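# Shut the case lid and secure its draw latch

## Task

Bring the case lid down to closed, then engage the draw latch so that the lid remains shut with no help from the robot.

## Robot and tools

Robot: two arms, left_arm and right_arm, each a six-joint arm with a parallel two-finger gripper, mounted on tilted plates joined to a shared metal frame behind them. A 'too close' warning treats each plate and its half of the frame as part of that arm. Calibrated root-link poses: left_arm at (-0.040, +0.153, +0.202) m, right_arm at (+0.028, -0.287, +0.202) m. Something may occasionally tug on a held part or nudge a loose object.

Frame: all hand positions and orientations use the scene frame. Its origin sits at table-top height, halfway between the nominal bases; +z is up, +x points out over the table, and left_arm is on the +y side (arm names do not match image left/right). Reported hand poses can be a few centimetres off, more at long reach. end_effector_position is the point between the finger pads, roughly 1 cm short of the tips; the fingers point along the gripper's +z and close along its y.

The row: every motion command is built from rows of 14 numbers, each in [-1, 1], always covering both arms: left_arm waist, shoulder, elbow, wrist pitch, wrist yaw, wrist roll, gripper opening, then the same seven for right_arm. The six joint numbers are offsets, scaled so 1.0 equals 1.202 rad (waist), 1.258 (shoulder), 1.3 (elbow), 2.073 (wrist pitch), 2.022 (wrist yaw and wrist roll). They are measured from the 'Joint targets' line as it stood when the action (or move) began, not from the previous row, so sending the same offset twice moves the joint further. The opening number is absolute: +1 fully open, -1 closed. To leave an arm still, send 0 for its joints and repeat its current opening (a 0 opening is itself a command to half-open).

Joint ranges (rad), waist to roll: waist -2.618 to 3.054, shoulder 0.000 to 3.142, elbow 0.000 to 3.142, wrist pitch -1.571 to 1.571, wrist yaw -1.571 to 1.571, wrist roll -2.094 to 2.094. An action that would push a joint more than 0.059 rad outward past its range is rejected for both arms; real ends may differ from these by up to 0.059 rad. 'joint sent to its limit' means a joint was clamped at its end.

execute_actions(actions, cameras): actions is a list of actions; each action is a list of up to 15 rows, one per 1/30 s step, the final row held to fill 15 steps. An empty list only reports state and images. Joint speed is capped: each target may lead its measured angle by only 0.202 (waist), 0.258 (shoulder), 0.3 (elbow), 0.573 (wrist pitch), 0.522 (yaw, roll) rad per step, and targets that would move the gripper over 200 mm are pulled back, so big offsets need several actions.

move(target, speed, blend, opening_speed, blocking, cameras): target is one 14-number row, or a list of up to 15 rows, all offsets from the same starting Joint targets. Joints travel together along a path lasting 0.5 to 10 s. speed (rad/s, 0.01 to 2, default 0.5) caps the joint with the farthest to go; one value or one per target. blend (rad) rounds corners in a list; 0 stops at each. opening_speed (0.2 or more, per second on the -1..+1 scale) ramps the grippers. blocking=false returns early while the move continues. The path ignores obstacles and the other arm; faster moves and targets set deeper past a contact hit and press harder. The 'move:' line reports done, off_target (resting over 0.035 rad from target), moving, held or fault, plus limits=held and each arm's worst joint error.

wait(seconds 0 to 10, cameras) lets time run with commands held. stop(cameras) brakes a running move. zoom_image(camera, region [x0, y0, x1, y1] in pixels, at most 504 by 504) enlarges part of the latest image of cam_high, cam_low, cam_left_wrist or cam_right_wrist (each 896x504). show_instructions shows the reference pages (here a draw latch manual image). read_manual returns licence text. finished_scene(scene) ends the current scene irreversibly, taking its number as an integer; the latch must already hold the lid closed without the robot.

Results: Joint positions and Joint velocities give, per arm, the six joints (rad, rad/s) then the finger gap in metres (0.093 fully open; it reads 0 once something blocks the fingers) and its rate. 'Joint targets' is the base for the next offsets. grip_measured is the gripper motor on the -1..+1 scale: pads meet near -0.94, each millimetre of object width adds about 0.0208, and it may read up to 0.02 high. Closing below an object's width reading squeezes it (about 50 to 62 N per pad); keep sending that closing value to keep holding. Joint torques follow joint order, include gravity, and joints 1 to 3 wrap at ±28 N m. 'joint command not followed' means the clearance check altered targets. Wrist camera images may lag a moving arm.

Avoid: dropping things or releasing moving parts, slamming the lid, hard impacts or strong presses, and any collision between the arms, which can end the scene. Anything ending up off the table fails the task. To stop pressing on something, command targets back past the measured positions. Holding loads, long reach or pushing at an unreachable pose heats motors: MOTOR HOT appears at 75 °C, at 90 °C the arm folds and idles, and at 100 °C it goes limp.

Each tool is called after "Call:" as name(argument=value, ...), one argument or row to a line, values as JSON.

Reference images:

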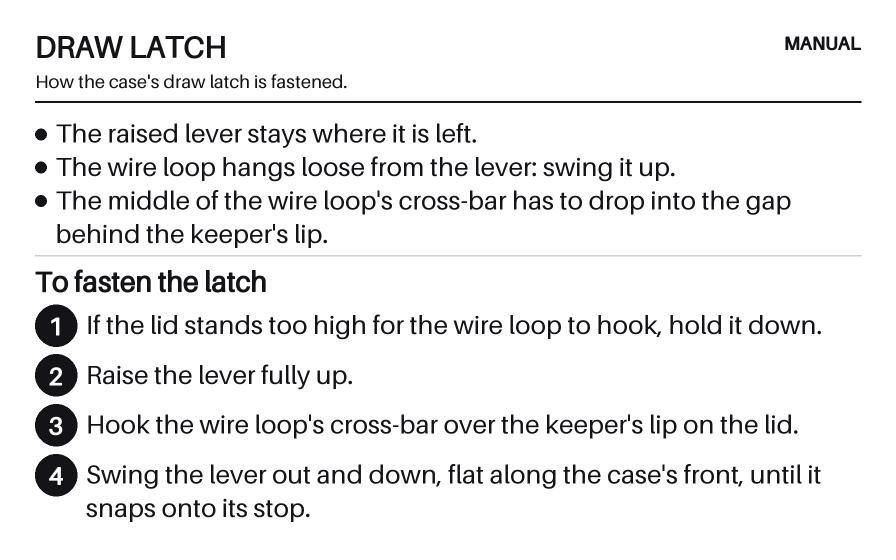

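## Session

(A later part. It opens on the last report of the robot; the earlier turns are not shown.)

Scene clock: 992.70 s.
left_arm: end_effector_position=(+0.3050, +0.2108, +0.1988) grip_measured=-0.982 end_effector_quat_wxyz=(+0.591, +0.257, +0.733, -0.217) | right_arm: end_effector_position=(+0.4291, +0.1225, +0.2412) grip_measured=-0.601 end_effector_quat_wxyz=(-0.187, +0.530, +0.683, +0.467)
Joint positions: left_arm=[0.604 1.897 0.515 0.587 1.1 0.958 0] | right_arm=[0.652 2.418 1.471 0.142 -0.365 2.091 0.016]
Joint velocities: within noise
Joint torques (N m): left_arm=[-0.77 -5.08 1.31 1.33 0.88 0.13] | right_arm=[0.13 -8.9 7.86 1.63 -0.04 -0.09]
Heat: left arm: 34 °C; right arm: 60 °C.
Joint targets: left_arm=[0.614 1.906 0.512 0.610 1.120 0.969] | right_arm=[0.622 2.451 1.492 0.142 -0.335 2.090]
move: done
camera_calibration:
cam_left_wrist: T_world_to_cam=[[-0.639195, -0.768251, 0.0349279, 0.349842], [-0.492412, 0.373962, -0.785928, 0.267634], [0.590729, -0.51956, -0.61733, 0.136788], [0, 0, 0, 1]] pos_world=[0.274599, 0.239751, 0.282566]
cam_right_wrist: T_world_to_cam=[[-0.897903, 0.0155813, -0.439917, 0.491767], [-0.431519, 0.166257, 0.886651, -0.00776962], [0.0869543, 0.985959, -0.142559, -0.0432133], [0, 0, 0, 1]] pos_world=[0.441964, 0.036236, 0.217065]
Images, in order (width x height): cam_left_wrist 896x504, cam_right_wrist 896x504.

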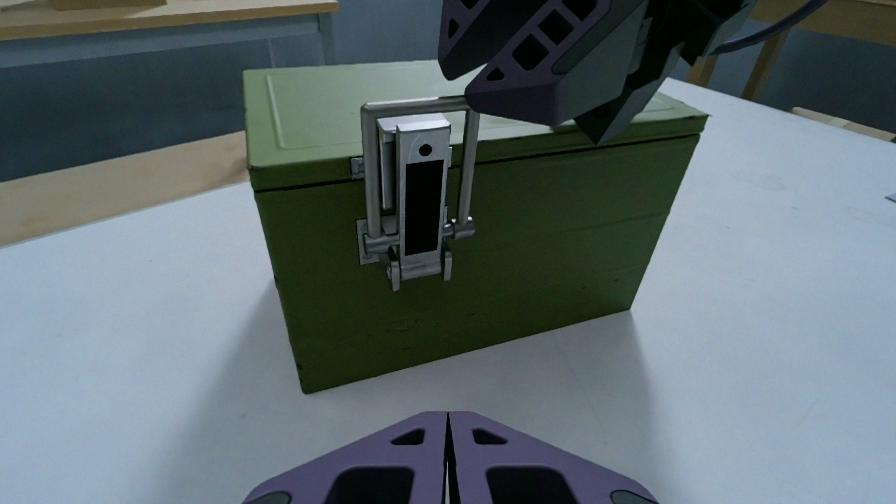

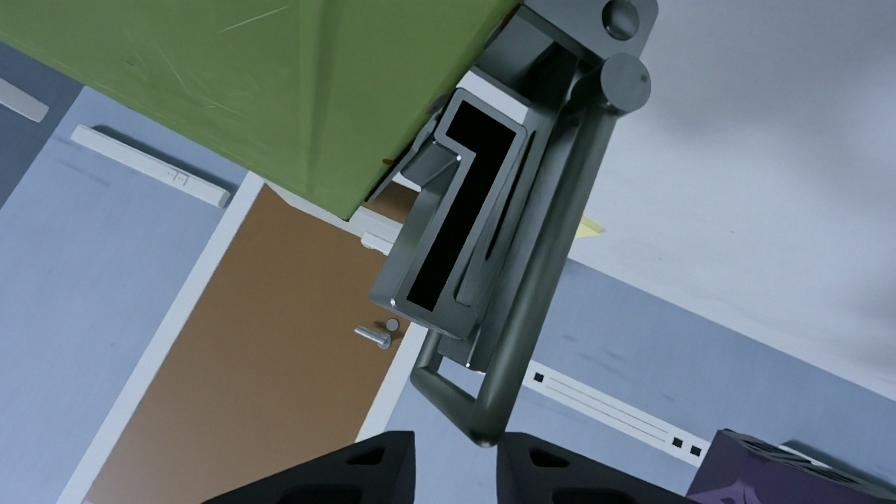

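Call:
move(
  target=[0,0,0,0,0,0,-1, -0.0033,-0.0087,0.0292,-0.0203,-0.0292,0,-0.6],
  speed=0.12,
  cameras=["cam_right_wrist","cam_left_wrist"],
)

Scene clock: 1019.23 s.
left_arm: end_effector_position=(+0.3050, +0.2108, +0.1988) grip_measured=-0.982 end_effector_quat_wxyz=(+0.591, +0.257, +0.733, -0.217) | right_arm: end_effector_position=(+0.4388, +0.1201, +0.2490) grip_measured=-0.601 end_effector_quat_wxyz=(-0.196, +0.528, +0.678, +0.472)
Joint positions: left_arm=[0.604 1.897 0.515 0.587 1.1 0.958 0] | right_arm=[0.633 2.421 1.507 0.116 -0.396 2.091 0.016]
Joint velocities: within noise
Joint torques (N m): left_arm=[-0.75 -5.05 1.35 1.33 0.89 0.13] | right_arm=[1.46 -10.25 8.14 1.56 -0.32 -0.06]
Heat: left arm: 34 °C; right arm: 56 °C.
Joint targets: left_arm=[0.614 1.906 0.512 0.610 1.120 0.969] | right_arm=[0.618 2.440 1.530 0.099 -0.394 2.090]
move: done
camera_calibration:
cam_left_wrist: T_world_to_cam=[[-0.639195, -0.768251, 0.0349279, 0.349842], [-0.492412, 0.373962, -0.785928, 0.267634], [0.590729, -0.51956, -0.61733, 0.136788], [0, 0, 0, 1]] pos_world=[0.274599, 0.239751, 0.282566]
cam_right_wrist: T_world_to_cam=[[-0.901043, 0.022606, -0.433141, 0.50284], [-0.425719, 0.144965, 0.893168, -0.0117033], [0.0829813, 0.989178, -0.120996, -0.0445972], [0, 0, 0, 1]] pos_world=[0.451799, 0.0344439, 0.222858]
Images, in order (width x height): cam_left_wrist 896x504, cam_right_wrist 896x504.

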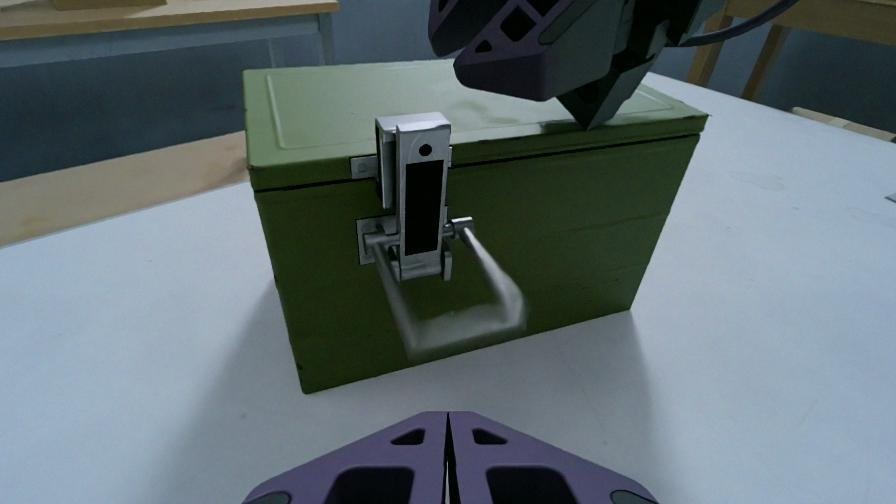

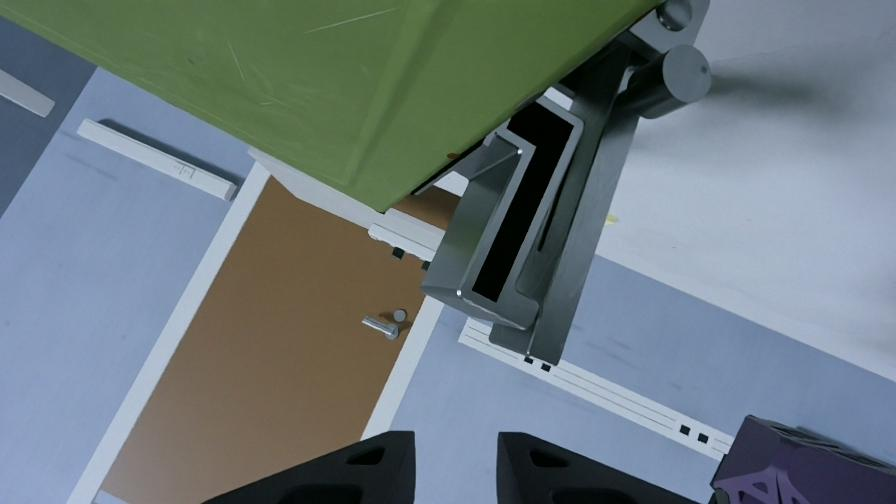

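Call:
move(
  target=[
    [0,0,0,0,0,0,-1, 0.0,-0.08,-0.25,0.12,0.05,-0.1,-0.6],
    [0,0,0,0,0,0,-1, 0.0424,-0.147,-0.7263,0.493,0.1731,-0.984,-1],
  ],
  speed=0.8,
  blend=0.1,
  cameras=["cam_right_wrist","cam_left_wrist"],
)

Scene clock: 1075.43 s.
left_arm: end_effector_position=(+0.3050, +0.2108, +0.1988) grip_measured=-0.982 end_effector_quat_wxyz=(+0.591, +0.257, +0.733, -0.217) | right_arm: end_effector_position=(+0.3437, +0.0039, +0.1839) grip_measured=-0.972 end_effector_quat_wxyz=(+0.430, -0.208, +0.819, +0.319)
Joint positions: left_arm=[0.604 1.897 0.515 0.587 1.1 0.958 0] | right_arm=[0.661 2.287 0.591 1.104 -0.056 0.109 0]
Joint velocities: within noise
Joint torques (N m): left_arm=[-0.75 -5.09 1.32 1.32 0.9 0.14] | right_arm=[2.47 -10.82 2.56 2.15 -0.14 -0.13]
Heat: left arm: 34 °C; right arm: 52 °C.
Joint targets: left_arm=[0.614 1.906 0.512 0.610 1.120 0.969] | right_arm=[0.669 2.256 0.586 1.121 -0.044 0.101]
move: done
camera_calibration:
cam_left_wrist: T_world_to_cam=[[-0.639195, -0.768251, 0.0349279, 0.349842], [-0.492412, 0.373962, -0.785928, 0.267634], [0.590729, -0.51956, -0.61733, 0.136788], [0, 0, 0, 1]] pos_world=[0.274599, 0.239751, 0.282566]
cam_right_wrist: T_world_to_cam=[[0.617856, -0.699866, -0.358389, -0.141434], [-0.729713, -0.340602, -0.592882, 0.40245], [0.29287, 0.627837, -0.721144, 0.109966], [0, 0, 0, 1]] pos_world=[0.348853, -0.0309507, 0.267218]
Images, in order (width x height): cam_left_wrist 896x504, cam_right_wrist 896x504.

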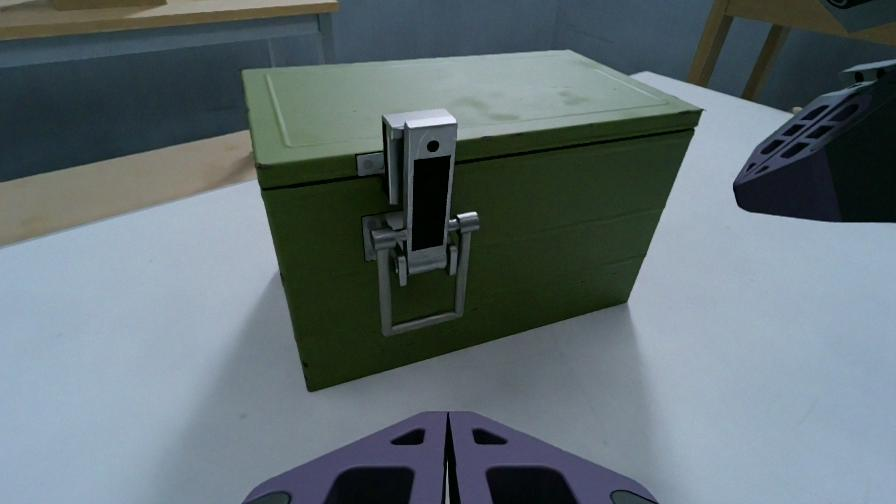

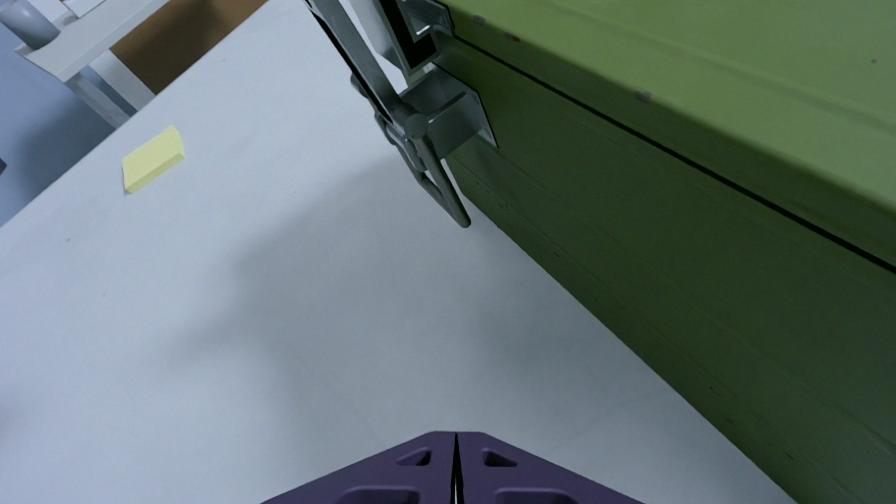

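Call:
move(
  target=[-0.4027,0.3283,0.0369,0.2894,-0.4243,-1.0,-0.4, 0,0,0,0,0,0,-1],
  speed=0.9,
  opening_speed=1.0,
  cameras=["cam_right_wrist","cam_left_wrist"],
)

Scene clock: 1169.90 s.
left_arm: end_effector_position=(+0.3671, +0.1438, +0.1115) grip_measured=-0.402 end_effector_quat_wxyz=(+0.298, -0.481, +0.722, -0.399) | right_arm: end_effector_position=(+0.3438, +0.0039, +0.1839) grip_measured=-0.972 end_effector_quat_wxyz=(+0.430, -0.208, +0.818, +0.319)
Joint positions: left_arm=[0.142 2.307 0.549 1.182 0.277 -1.042 0.026] | right_arm=[0.661 2.287 0.591 1.105 -0.056 0.109 0]
Joint velocities: within noise
Joint torques (N m): left_arm=[-3.88 -5.85 1.63 1.96 0.14 -0.05] | right_arm=[2.5 -10.95 2.52 2.18 -0.1 -0.11]
Heat: left arm: 34 °C; right arm: 50 °C.
Joint targets: left_arm=[0.130 2.319 0.560 1.210 0.263 -1.053] | right_arm=[0.669 2.256 0.586 1.122 -0.044 0.101]
move: done
camera_calibration:
cam_left_wrist: T_world_to_cam=[[0.454108, -0.199684, 0.868281, -0.234953], [-0.677628, -0.710146, 0.191081, 0.369632], [0.578451, -0.675143, -0.457795, 0.0204702], [0, 0, 0, 1]] pos_world=[0.345326, 0.229397, 0.142747]
cam_right_wrist: T_world_to_cam=[[0.618106, -0.699809, -0.358067, -0.141569], [-0.729362, -0.340643, -0.593291, 0.402488], [0.293217, 0.627877, -0.720967, 0.109851], [0, 0, 0, 1]] pos_world=[0.348854, -0.0309391, 0.2673]
Images, in order (width x height): cam_left_wrist 896x504, cam_right_wrist 896x504.

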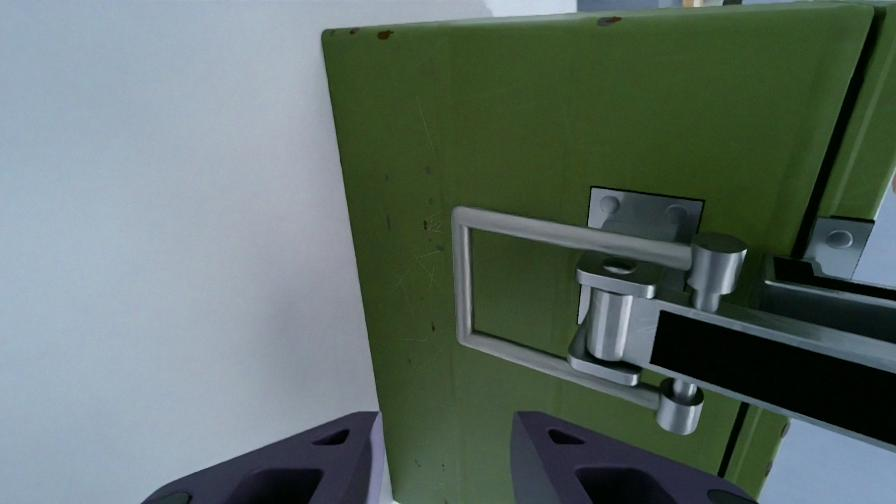

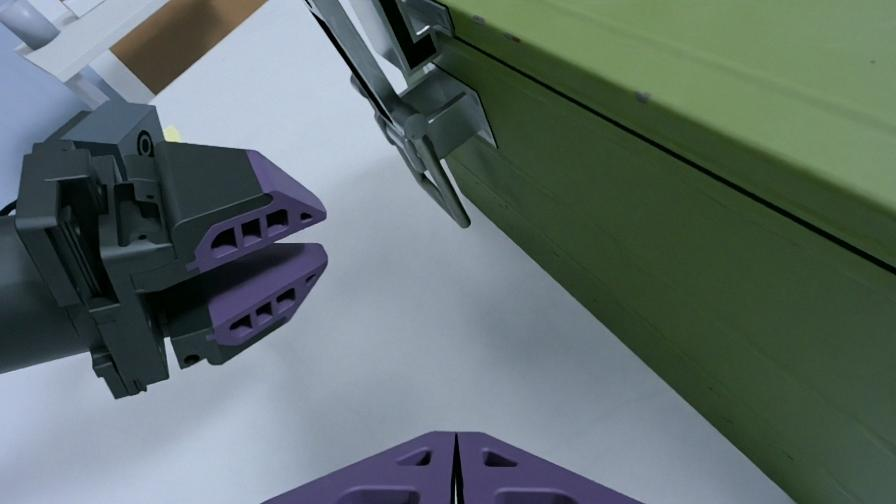

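Call:
move(
  target=[-0.0358,0.1304,0.1885,-0.0531,-0.0188,-0.043,-0.4, 0,0,0,0,0,0,-1],
  speed=0.2,
  cameras=["cam_right_wrist","cam_left_wrist"],
)

Call:
zoom_image(
  camera="cam_right_wrist",
  region=[280, 60, 560, 280],
)

Scene clock: 1202.37 s.
left_arm: end_effector_position=(+0.4150, +0.1311, +0.0806) grip_measured=-0.402 end_effector_quat_wxyz=(+0.282, -0.506, +0.707, -0.405) | right_arm: end_effector_position=(+0.3438, +0.0039, +0.1839) grip_measured=-0.972 end_effector_quat_wxyz=(+0.430, -0.208, +0.818, +0.319)
Joint positions: left_arm=[0.103 2.47 0.789 1.102 0.239 -1.129 0.026] | right_arm=[0.661 2.287 0.591 1.105 -0.056 0.109 0]
Joint velocities: within noise
Joint torques (N m): left_arm=[-4.72 -7.01 2.4 1.67 0.11 -0.04] | right_arm=[2.58 -10.76 2.7 2.15 -0.14 -0.11]
Heat: left arm: 37 °C; right arm: 50 °C.
Joint targets: left_arm=[0.087 2.483 0.805 1.100 0.224 -1.140] | right_arm=[0.669 2.256 0.586 1.122 -0.044 0.101]
move: done
camera_calibration:
cam_left_wrist: T_world_to_cam=[[0.483948, -0.139315, 0.863936, -0.252354], [-0.646195, -0.722625, 0.245449, 0.383168], [0.590108, -0.677056, -0.439737, -0.0359529], [0, 0, 0, 1]] pos_world=[0.390943, 0.217388, 0.10816]
cam_right_wrist: T_world_to_cam=[[0.618106, -0.699809, -0.358067, -0.141569], [-0.729362, -0.340643, -0.593291, 0.402488], [0.293217, 0.627877, -0.720967, 0.109851], [0, 0, 0, 1]] pos_world=[0.348854, -0.0309391, 0.2673]
Images, in order (width x height): cam_left_wrist 896x504, cam_right_wrist 896x504.

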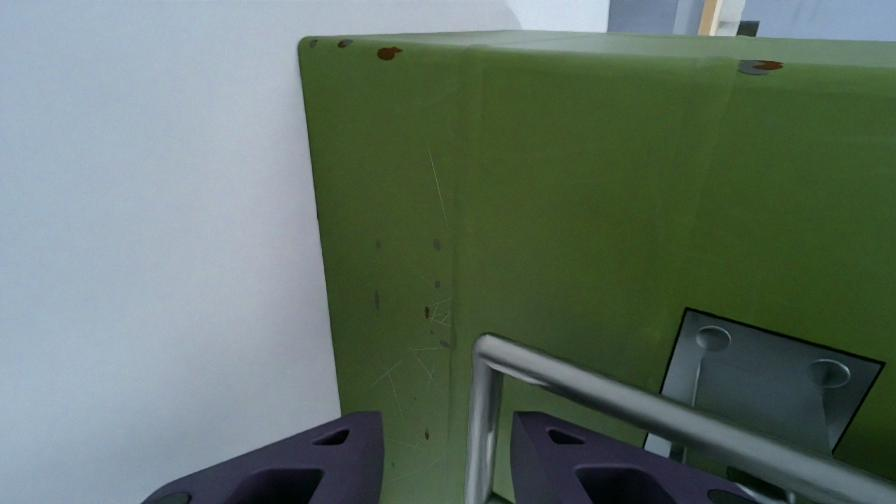

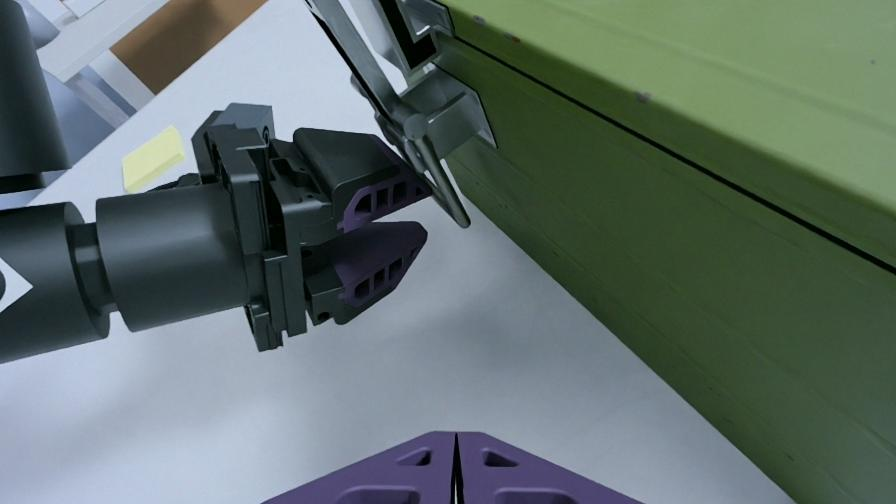

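Scaled by 1.800 from the camera's 896x504 image, which has a finer 1280x720 frame.

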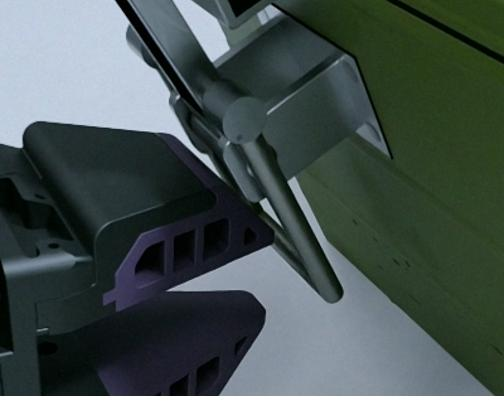

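Call:
execute_actions(
  actions=[],
)

Scene clock: 1236.30 s.
left_arm: end_effector_position=(+0.4150, +0.1311, +0.0805) grip_measured=-0.402 end_effector_quat_wxyz=(+0.282, -0.506, +0.707, -0.405) | right_arm: end_effector_position=(+0.3438, +0.0039, +0.1839) grip_measured=-0.972 end_effector_quat_wxyz=(+0.430, -0.208, +0.818, +0.319)
Joint positions: left_arm=[0.103 2.47 0.789 1.102 0.239 -1.129 0.026] | right_arm=[0.661 2.287 0.591 1.105 -0.056 0.109 0]
Joint velocities: within noise
Joint torques (N m): left_arm=[-4.77 -6.99 2.41 1.66 0.11 -0.03] | right_arm=[2.44 -10.62 2.92 2.16 -0.12 -0.13]
Heat: left arm: 36 °C; right arm: 50 °C.
Joint targets: left_arm=[0.087 2.483 0.805 1.100 0.224 -1.140] | right_arm=[0.669 2.256 0.586 1.122 -0.044 0.101]
Tool commands: left_gripper/opening=-0.4 right_gripper/opening=-1.0
camera_calibration:
cam_left_wrist: T_world_to_cam=[[0.484622, -0.138651, 0.863665, -0.25259], [-0.645598, -0.7229, 0.246207, 0.382914], [0.590207, -0.676898, -0.439847, -0.0359954], [0, 0, 0, 1]] pos_world=[0.390864, 0.217422, 0.108045]
cam_right_wrist: T_world_to_cam=[[0.618106, -0.699809, -0.358067, -0.141569], [-0.729362, -0.340643, -0.593291, 0.402488], [0.293217, 0.627877, -0.720967, 0.109851], [0, 0, 0, 1]] pos_world=[0.348854, -0.0309391, 0.2673]

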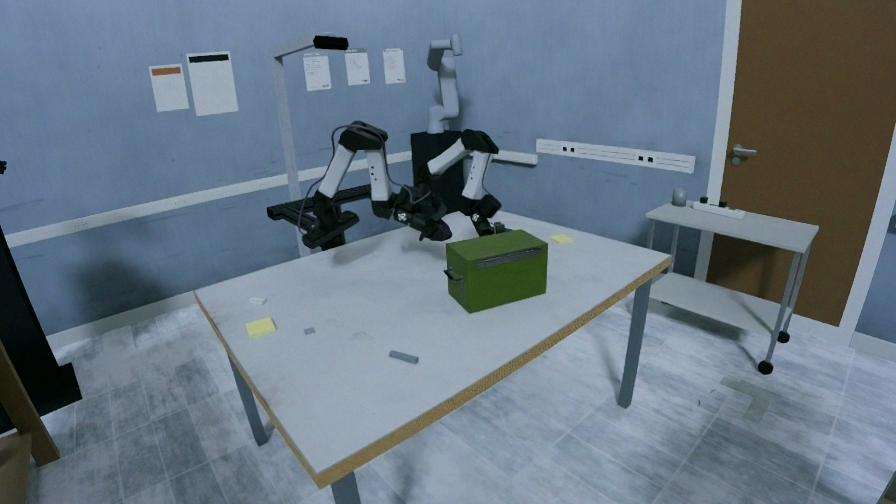

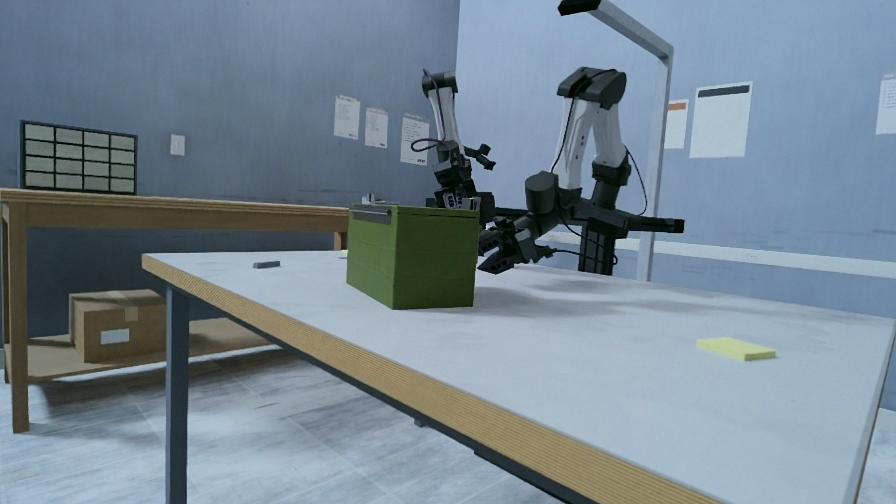

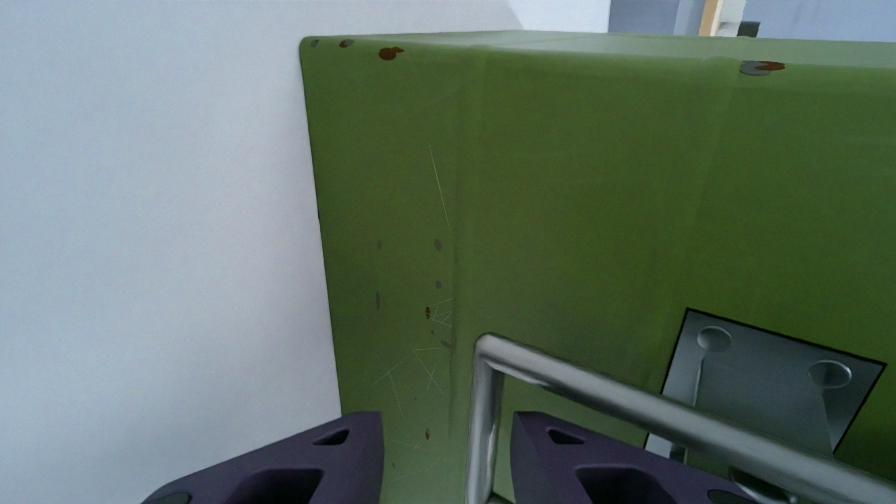

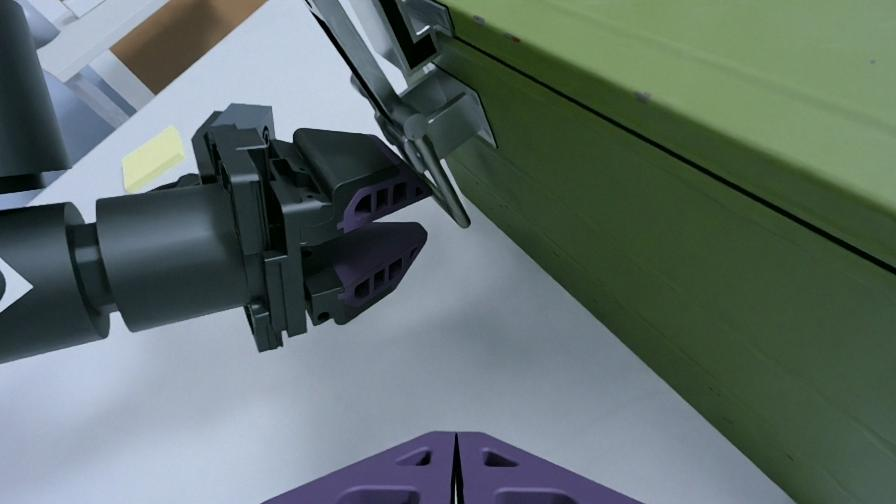

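Call:
zoom_image(
  camera="cam_right_wrist",
  region=[330, 60, 550, 300],
)

Call:
zoom_image(
  camera="cam_left_wrist",
  region=[330, 270, 640, 504],
)

Scaled by 2.100 from the camera's 896x504 image, which has a finer 1280x720 frame.

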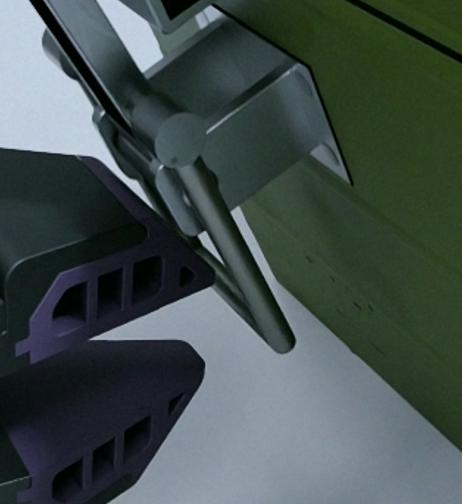

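Scaled by 1.626 from the camera's 896x504 image, which has a finer 1280x720 frame.

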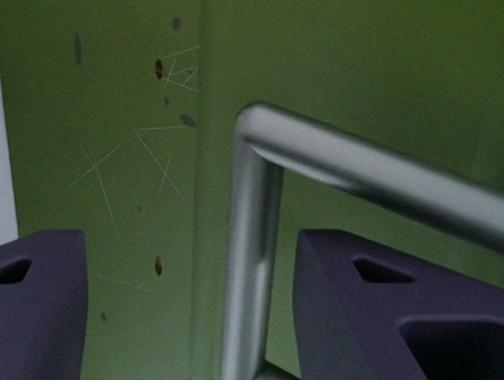

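Call:
move(
  target=[-0.0086, 0.0095, 0.0268, -0.0111, -0.005, 0, -0.4, 0,0,0,0,0,0,-1],
  speed=0.2,
  cameras=["cam_left_wrist","cam_right_wrist"],
)

Call:
zoom_image(
  camera="cam_right_wrist",
  region=[330, 60, 550, 300],
)

Scene clock: 1277.60 s.
left_arm: end_effector_position=(+0.4185, +0.1293, +0.0735) grip_measured=-0.402 end_effector_quat_wxyz=(+0.276, -0.511, +0.711, -0.396) | right_arm: end_effector_position=(+0.3438, +0.0039, +0.1839) grip_measured=-0.972 end_effector_quat_wxyz=(+0.430, -0.208, +0.818, +0.319)
Joint positions: left_arm=[0.096 2.485 0.82 1.064 0.222 -1.13 0.026] | right_arm=[0.661 2.287 0.591 1.105 -0.056 0.109 0]
Joint velocities: within noise
Joint torques (N m): left_arm=[-5.11 -7.35 2.77 1.79 0.2 -0.02] | right_arm=[2.35 -10.55 2.48 2.16 -0.13 -0.13]
Heat: left arm: 37 °C; right arm: 50 °C.
Joint targets: left_arm=[0.077 2.495 0.840 1.077 0.214 -1.139] | right_arm=[0.669 2.256 0.586 1.121 -0.044 0.101]
move: done
camera_calibration:
cam_left_wrist: T_world_to_cam=[[0.505187, -0.143815, 0.850943, -0.255498], [-0.6387, -0.725416, 0.256582, 0.382286], [0.580387, -0.673119, -0.458325, -0.0374485], [0, 0, 0, 1]] pos_world=[0.394975, 0.215364, 0.102162]
cam_right_wrist: T_world_to_cam=[[0.618106, -0.699809, -0.358067, -0.141569], [-0.729362, -0.340643, -0.593291, 0.402488], [0.293217, 0.627877, -0.720967, 0.109851], [0, 0, 0, 1]] pos_world=[0.348854, -0.0309391, 0.2673]
Images, in order (width x height): cam_left_wrist 896x504, cam_right_wrist 896x504.

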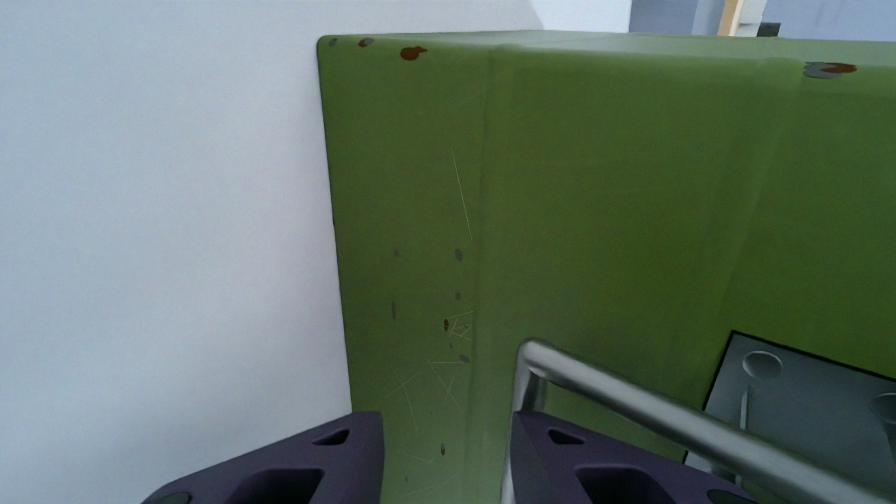

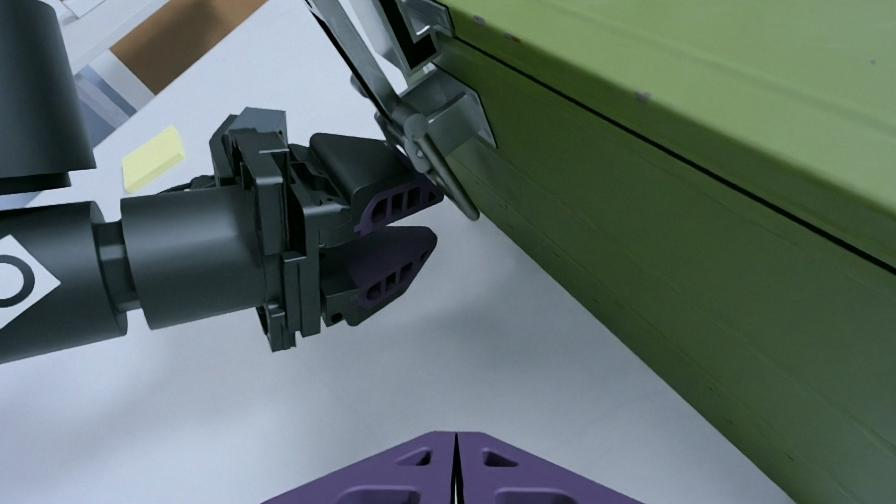

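Scaled by 2.100 from the camera's 896x504 image, which has a finer 1280x720 frame.

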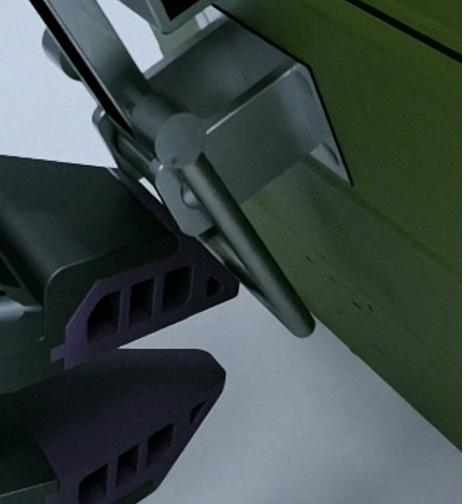

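Call:
move(
  target=[-0.0033, -0.0755, -0.0577, -0.0164, -0.0025, 0, -0.3, 0,0,0,0,0,0,-1],
  speed=0.2,
  cameras=["cam_left_wrist","cam_right_wrist"],
)

Call:
zoom_image(
  camera="cam_right_wrist",
  region=[330, 60, 550, 300],
)

Scene clock: 1303.20 s.
left_arm: end_effector_position=(+0.4063, +0.1260, +0.0781) grip_measured=-0.302 end_effector_quat_wxyz=(+0.264, -0.512, +0.717, -0.392) | right_arm: end_effector_position=(+0.3438, +0.0039, +0.1839) grip_measured=-0.972 end_effector_quat_wxyz=(+0.430, -0.208, +0.818, +0.319)
Joint positions: left_arm=[0.088 2.443 0.771 1.044 0.218 -1.131 0.031] | right_arm=[0.661 2.287 0.591 1.105 -0.056 0.109 0]
Joint velocities: within noise
Joint torques (N m): left_arm=[-4.62 -11.88 0.64 1.62 0.19 -0.01] | right_arm=[2.61 -10.93 2.55 2.16 -0.15 -0.11]
Heat: left arm: 39 °C; right arm: 50 °C.
Joint targets: left_arm=[0.073 2.400 0.765 1.042 0.209 -1.139] | right_arm=[0.669 2.256 0.586 1.121 -0.044 0.101]
move: off_target (left_arm); left_arm: the shoulder is farthest, 0.043 rad from its target
camera_calibration:
cam_left_wrist: T_world_to_cam=[[0.524912, -0.148758, 0.838057, -0.260096], [-0.640083, -0.71799, 0.273467, 0.369228], [0.561036, -0.679972, -0.472099, -0.0206558], [0, 0, 0, 1]] pos_world=[0.384453, 0.212365, 0.107252]
cam_right_wrist: T_world_to_cam=[[0.618106, -0.699809, -0.358067, -0.141569], [-0.729362, -0.340643, -0.593291, 0.402488], [0.293217, 0.627877, -0.720967, 0.109851], [0, 0, 0, 1]] pos_world=[0.348854, -0.0309391, 0.2673]
Images, in order (width x height): cam_left_wrist 896x504, cam_right_wrist 896x504.

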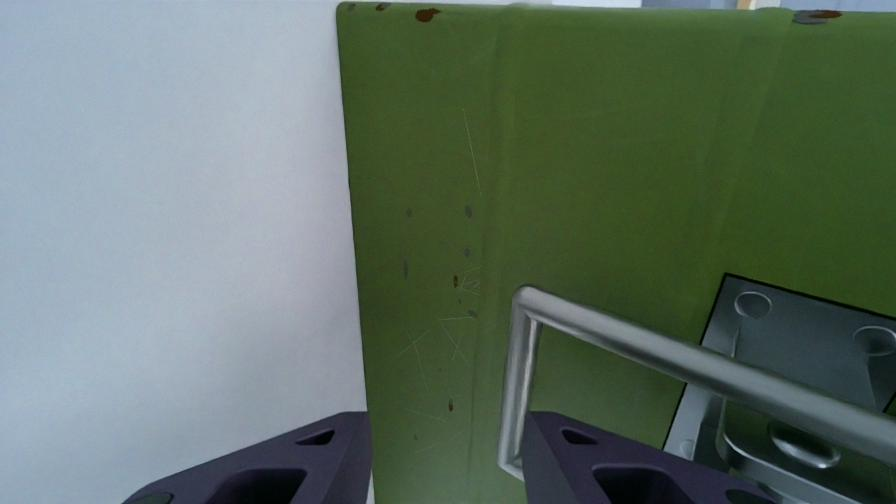

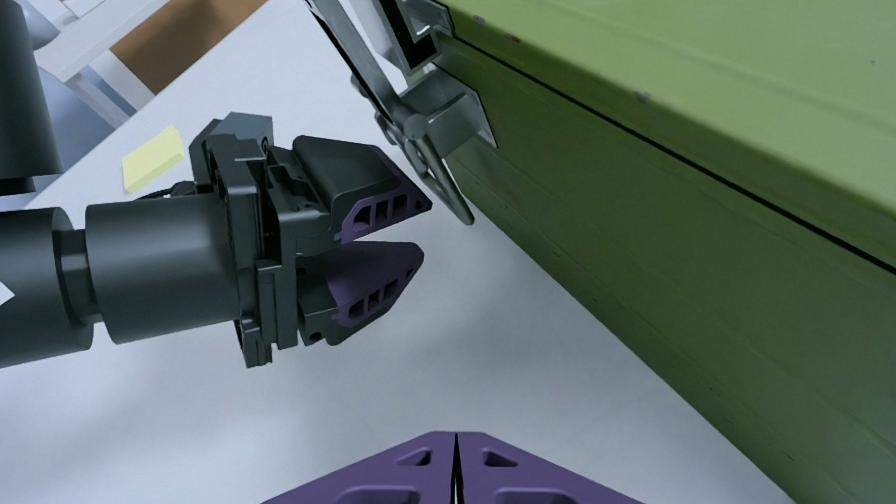

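Scaled by 2.100 from the camera's 896x504 image, which has a finer 1280x720 frame.

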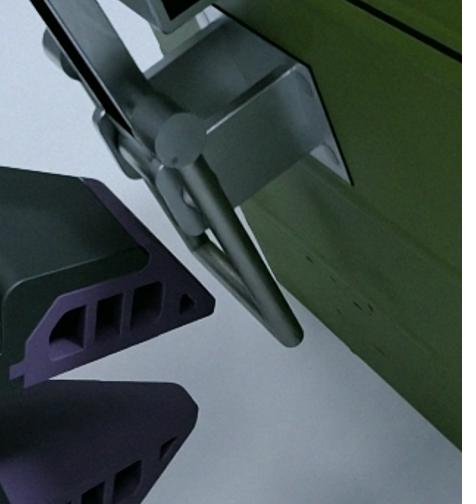

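Call:
move(
  target=[0.0308, -0.0024, -0.0115, 0.0521, 0.0203, 0, -0.3, 0,0,0,0,0,0,-1],
  speed=0.2,
  cameras=["cam_left_wrist","cam_right_wrist"],
)

Call:
zoom_image(
  camera="cam_right_wrist",
  region=[330, 60, 550, 300],
)

Scene clock: 1323.33 s.
left_arm: end_effector_position=(+0.4113, +0.1326, +0.0889) grip_measured=-0.302 end_effector_quat_wxyz=(+0.289, -0.506, +0.704, -0.406) | right_arm: end_effector_position=(+0.3438, +0.0039, +0.1839) grip_measured=-0.972 end_effector_quat_wxyz=(+0.430, -0.208, +0.818, +0.319)
Joint positions: left_arm=[0.1 2.443 0.756 1.122 0.233 -1.131 0.031] | right_arm=[0.661 2.287 0.591 1.105 -0.056 0.109 0]
Joint velocities: within noise
Joint torques (N m): left_arm=[-2.14 -12.07 0.57 1.96 0.48 -0.01] | right_arm=[2.52 -10.67 2.73 2.19 -0.12 -0.11]
Heat: left arm: 42 °C; right arm: 50 °C.
Joint targets: left_arm=[0.110 2.397 0.750 1.151 0.250 -1.139] | right_arm=[0.669 2.256 0.586 1.121 -0.044 0.101]
move: off_target (left_arm); left_arm: the shoulder is farthest, 0.046 rad from its target
camera_calibration:
cam_left_wrist: T_world_to_cam=[[0.474456, -0.138669, 0.869288, -0.254136], [-0.644175, -0.72772, 0.235504, 0.380502], [0.599942, -0.67171, -0.434598, -0.0343123], [0, 0, 0, 1]] pos_world=[0.386271, 0.21861, 0.116396]
cam_right_wrist: T_world_to_cam=[[0.618106, -0.699809, -0.358067, -0.141569], [-0.729362, -0.340643, -0.593291, 0.402488], [0.293217, 0.627877, -0.720967, 0.109851], [0, 0, 0, 1]] pos_world=[0.348854, -0.0309391, 0.2673]
Images, in order (width x height): cam_left_wrist 896x504, cam_right_wrist 896x504.

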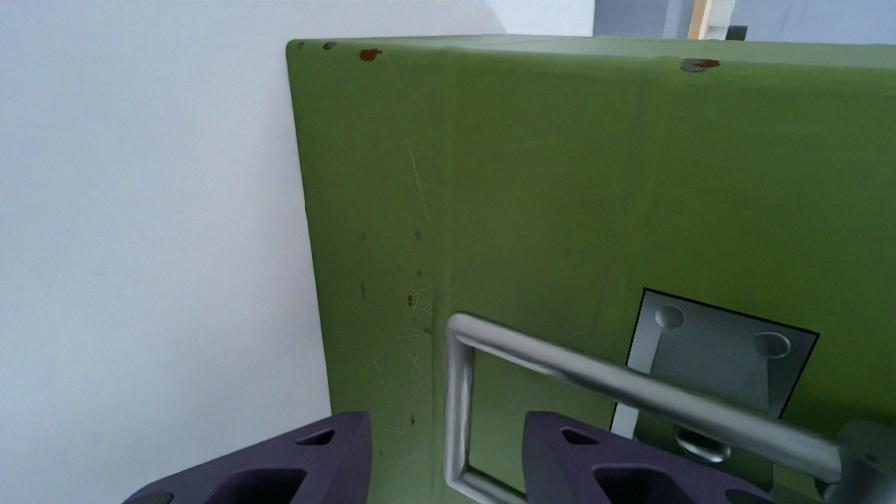

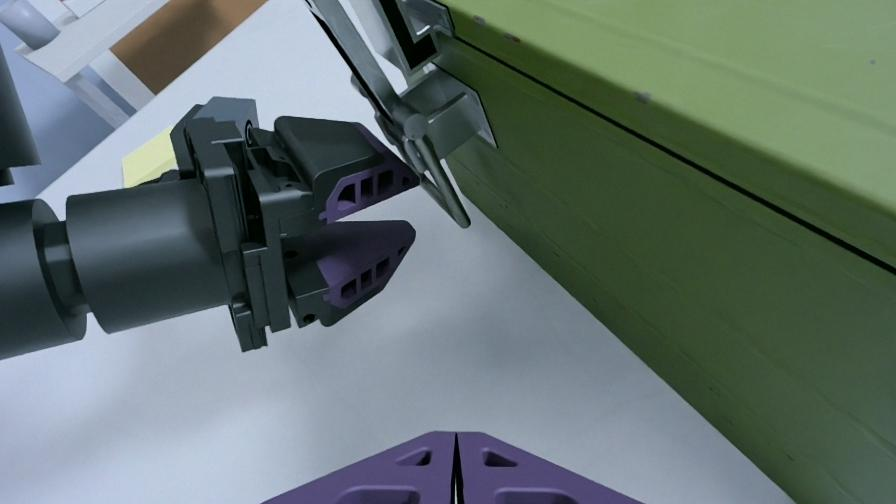

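Scaled by 2.100 from the camera's 896x504 image, which has a finer 1280x720 frame.

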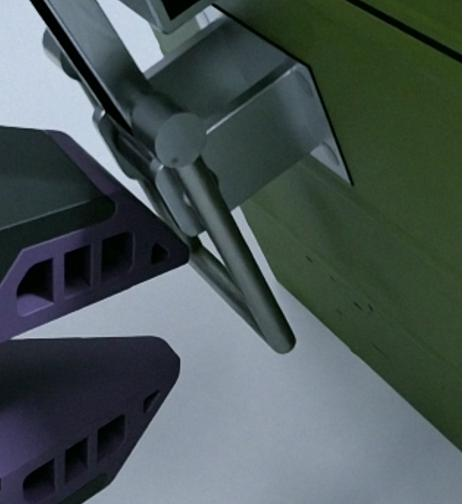

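Call:
move(
  target=[-0.0308, 0.0731, 0.0646, -0.0246, -0.0198, 0, -0.3, 0,0,0,0,0,0,-1],
  speed=0.2,
  cameras=["cam_left_wrist","cam_right_wrist"],
)

Call:
zoom_image(
  camera="cam_right_wrist",
  region=[330, 60, 550, 300],
)

Scene clock: 1337.63 s.
left_arm: end_effector_position=(+0.4149, +0.1315, +0.0764) grip_measured=-0.302 end_effector_quat_wxyz=(+0.281, -0.511, +0.708, -0.398) | right_arm: end_effector_position=(+0.3438, +0.0039, +0.1839) grip_measured=-0.972 end_effector_quat_wxyz=(+0.430, -0.208, +0.818, +0.319)
Joint positions: left_arm=[0.1 2.478 0.797 1.091 0.223 -1.131 0.031] | right_arm=[0.661 2.287 0.591 1.105 -0.056 0.109 0]
Joint velocities: within noise
Joint torques (N m): left_arm=[-5.94 -7.12 4.21 1.75 0.13 -0.01] | right_arm=[2.39 -10.74 2.56 2.16 -0.11 -0.12]
Heat: left arm: 44 °C; right arm: 50 °C.
Joint targets: left_arm=[0.073 2.489 0.834 1.100 0.210 -1.140] | right_arm=[0.669 2.256 0.586 1.121 -0.044 0.101]
move: off_target (left_arm); left_arm: the elbow is farthest, 0.037 rad from its target
camera_calibration:
cam_left_wrist: T_world_to_cam=[[0.497754, -0.140336, 0.855889, -0.253572], [-0.636184, -0.729802, 0.250319, 0.380855], [0.589501, -0.6691, -0.452541, -0.0372553], [0, 0, 0, 1]] pos_world=[0.390472, 0.217436, 0.104835]
cam_right_wrist: T_world_to_cam=[[0.618106, -0.699809, -0.358067, -0.141569], [-0.729362, -0.340643, -0.593291, 0.402488], [0.293217, 0.627877, -0.720967, 0.109851], [0, 0, 0, 1]] pos_world=[0.348854, -0.0309391, 0.2673]
Images, in order (width x height): cam_left_wrist 896x504, cam_right_wrist 896x504.

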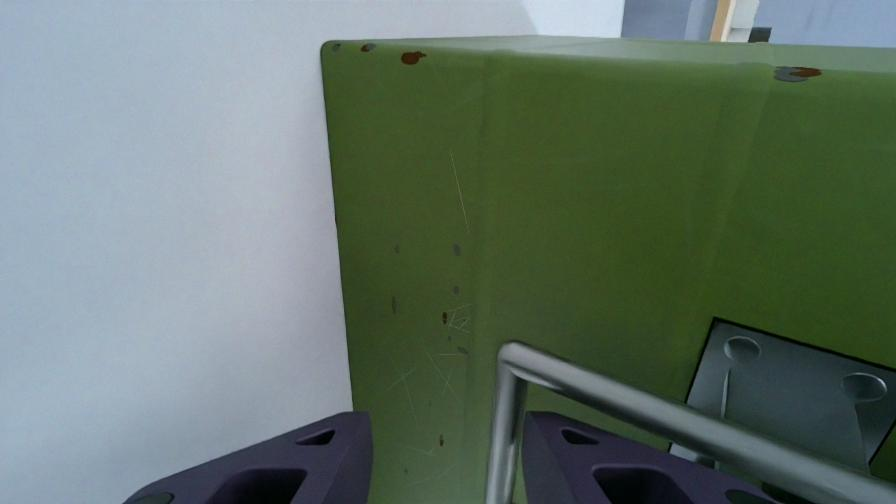

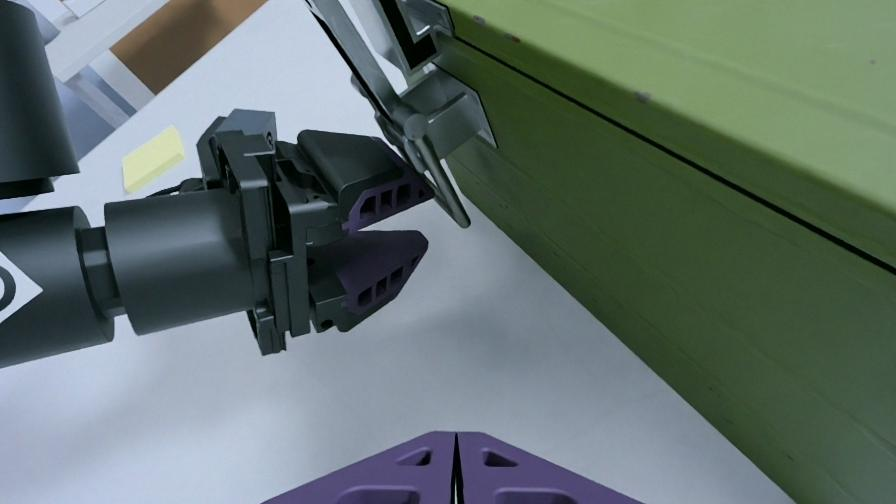

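Scaled by 2.100 from the camera's 896x504 image, which has a finer 1280x720 frame.

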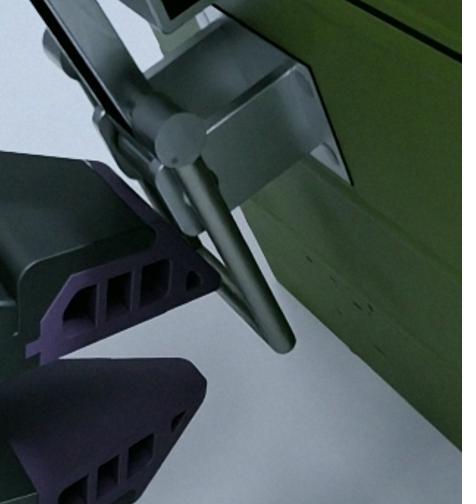

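Call:
zoom_image(
  camera="cam_low",
  region=[440, 170, 580, 290],
)

Call:
zoom_image(
  camera="cam_right_wrist",
  region=[390, 100, 510, 240],
)

This scene's latest camera images include none from cam_low. They are from: cam_left_wrist, cam_right_wrist. cam_low's image comes with the result of a call that names it in "cameras".

Scaled by 3.600 from the camera's 896x504 image, which has a finer 1280x720 frame.

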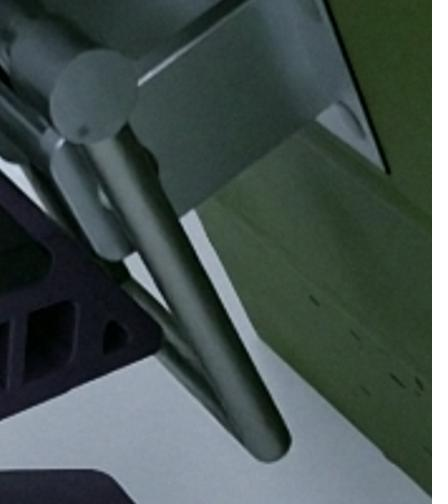

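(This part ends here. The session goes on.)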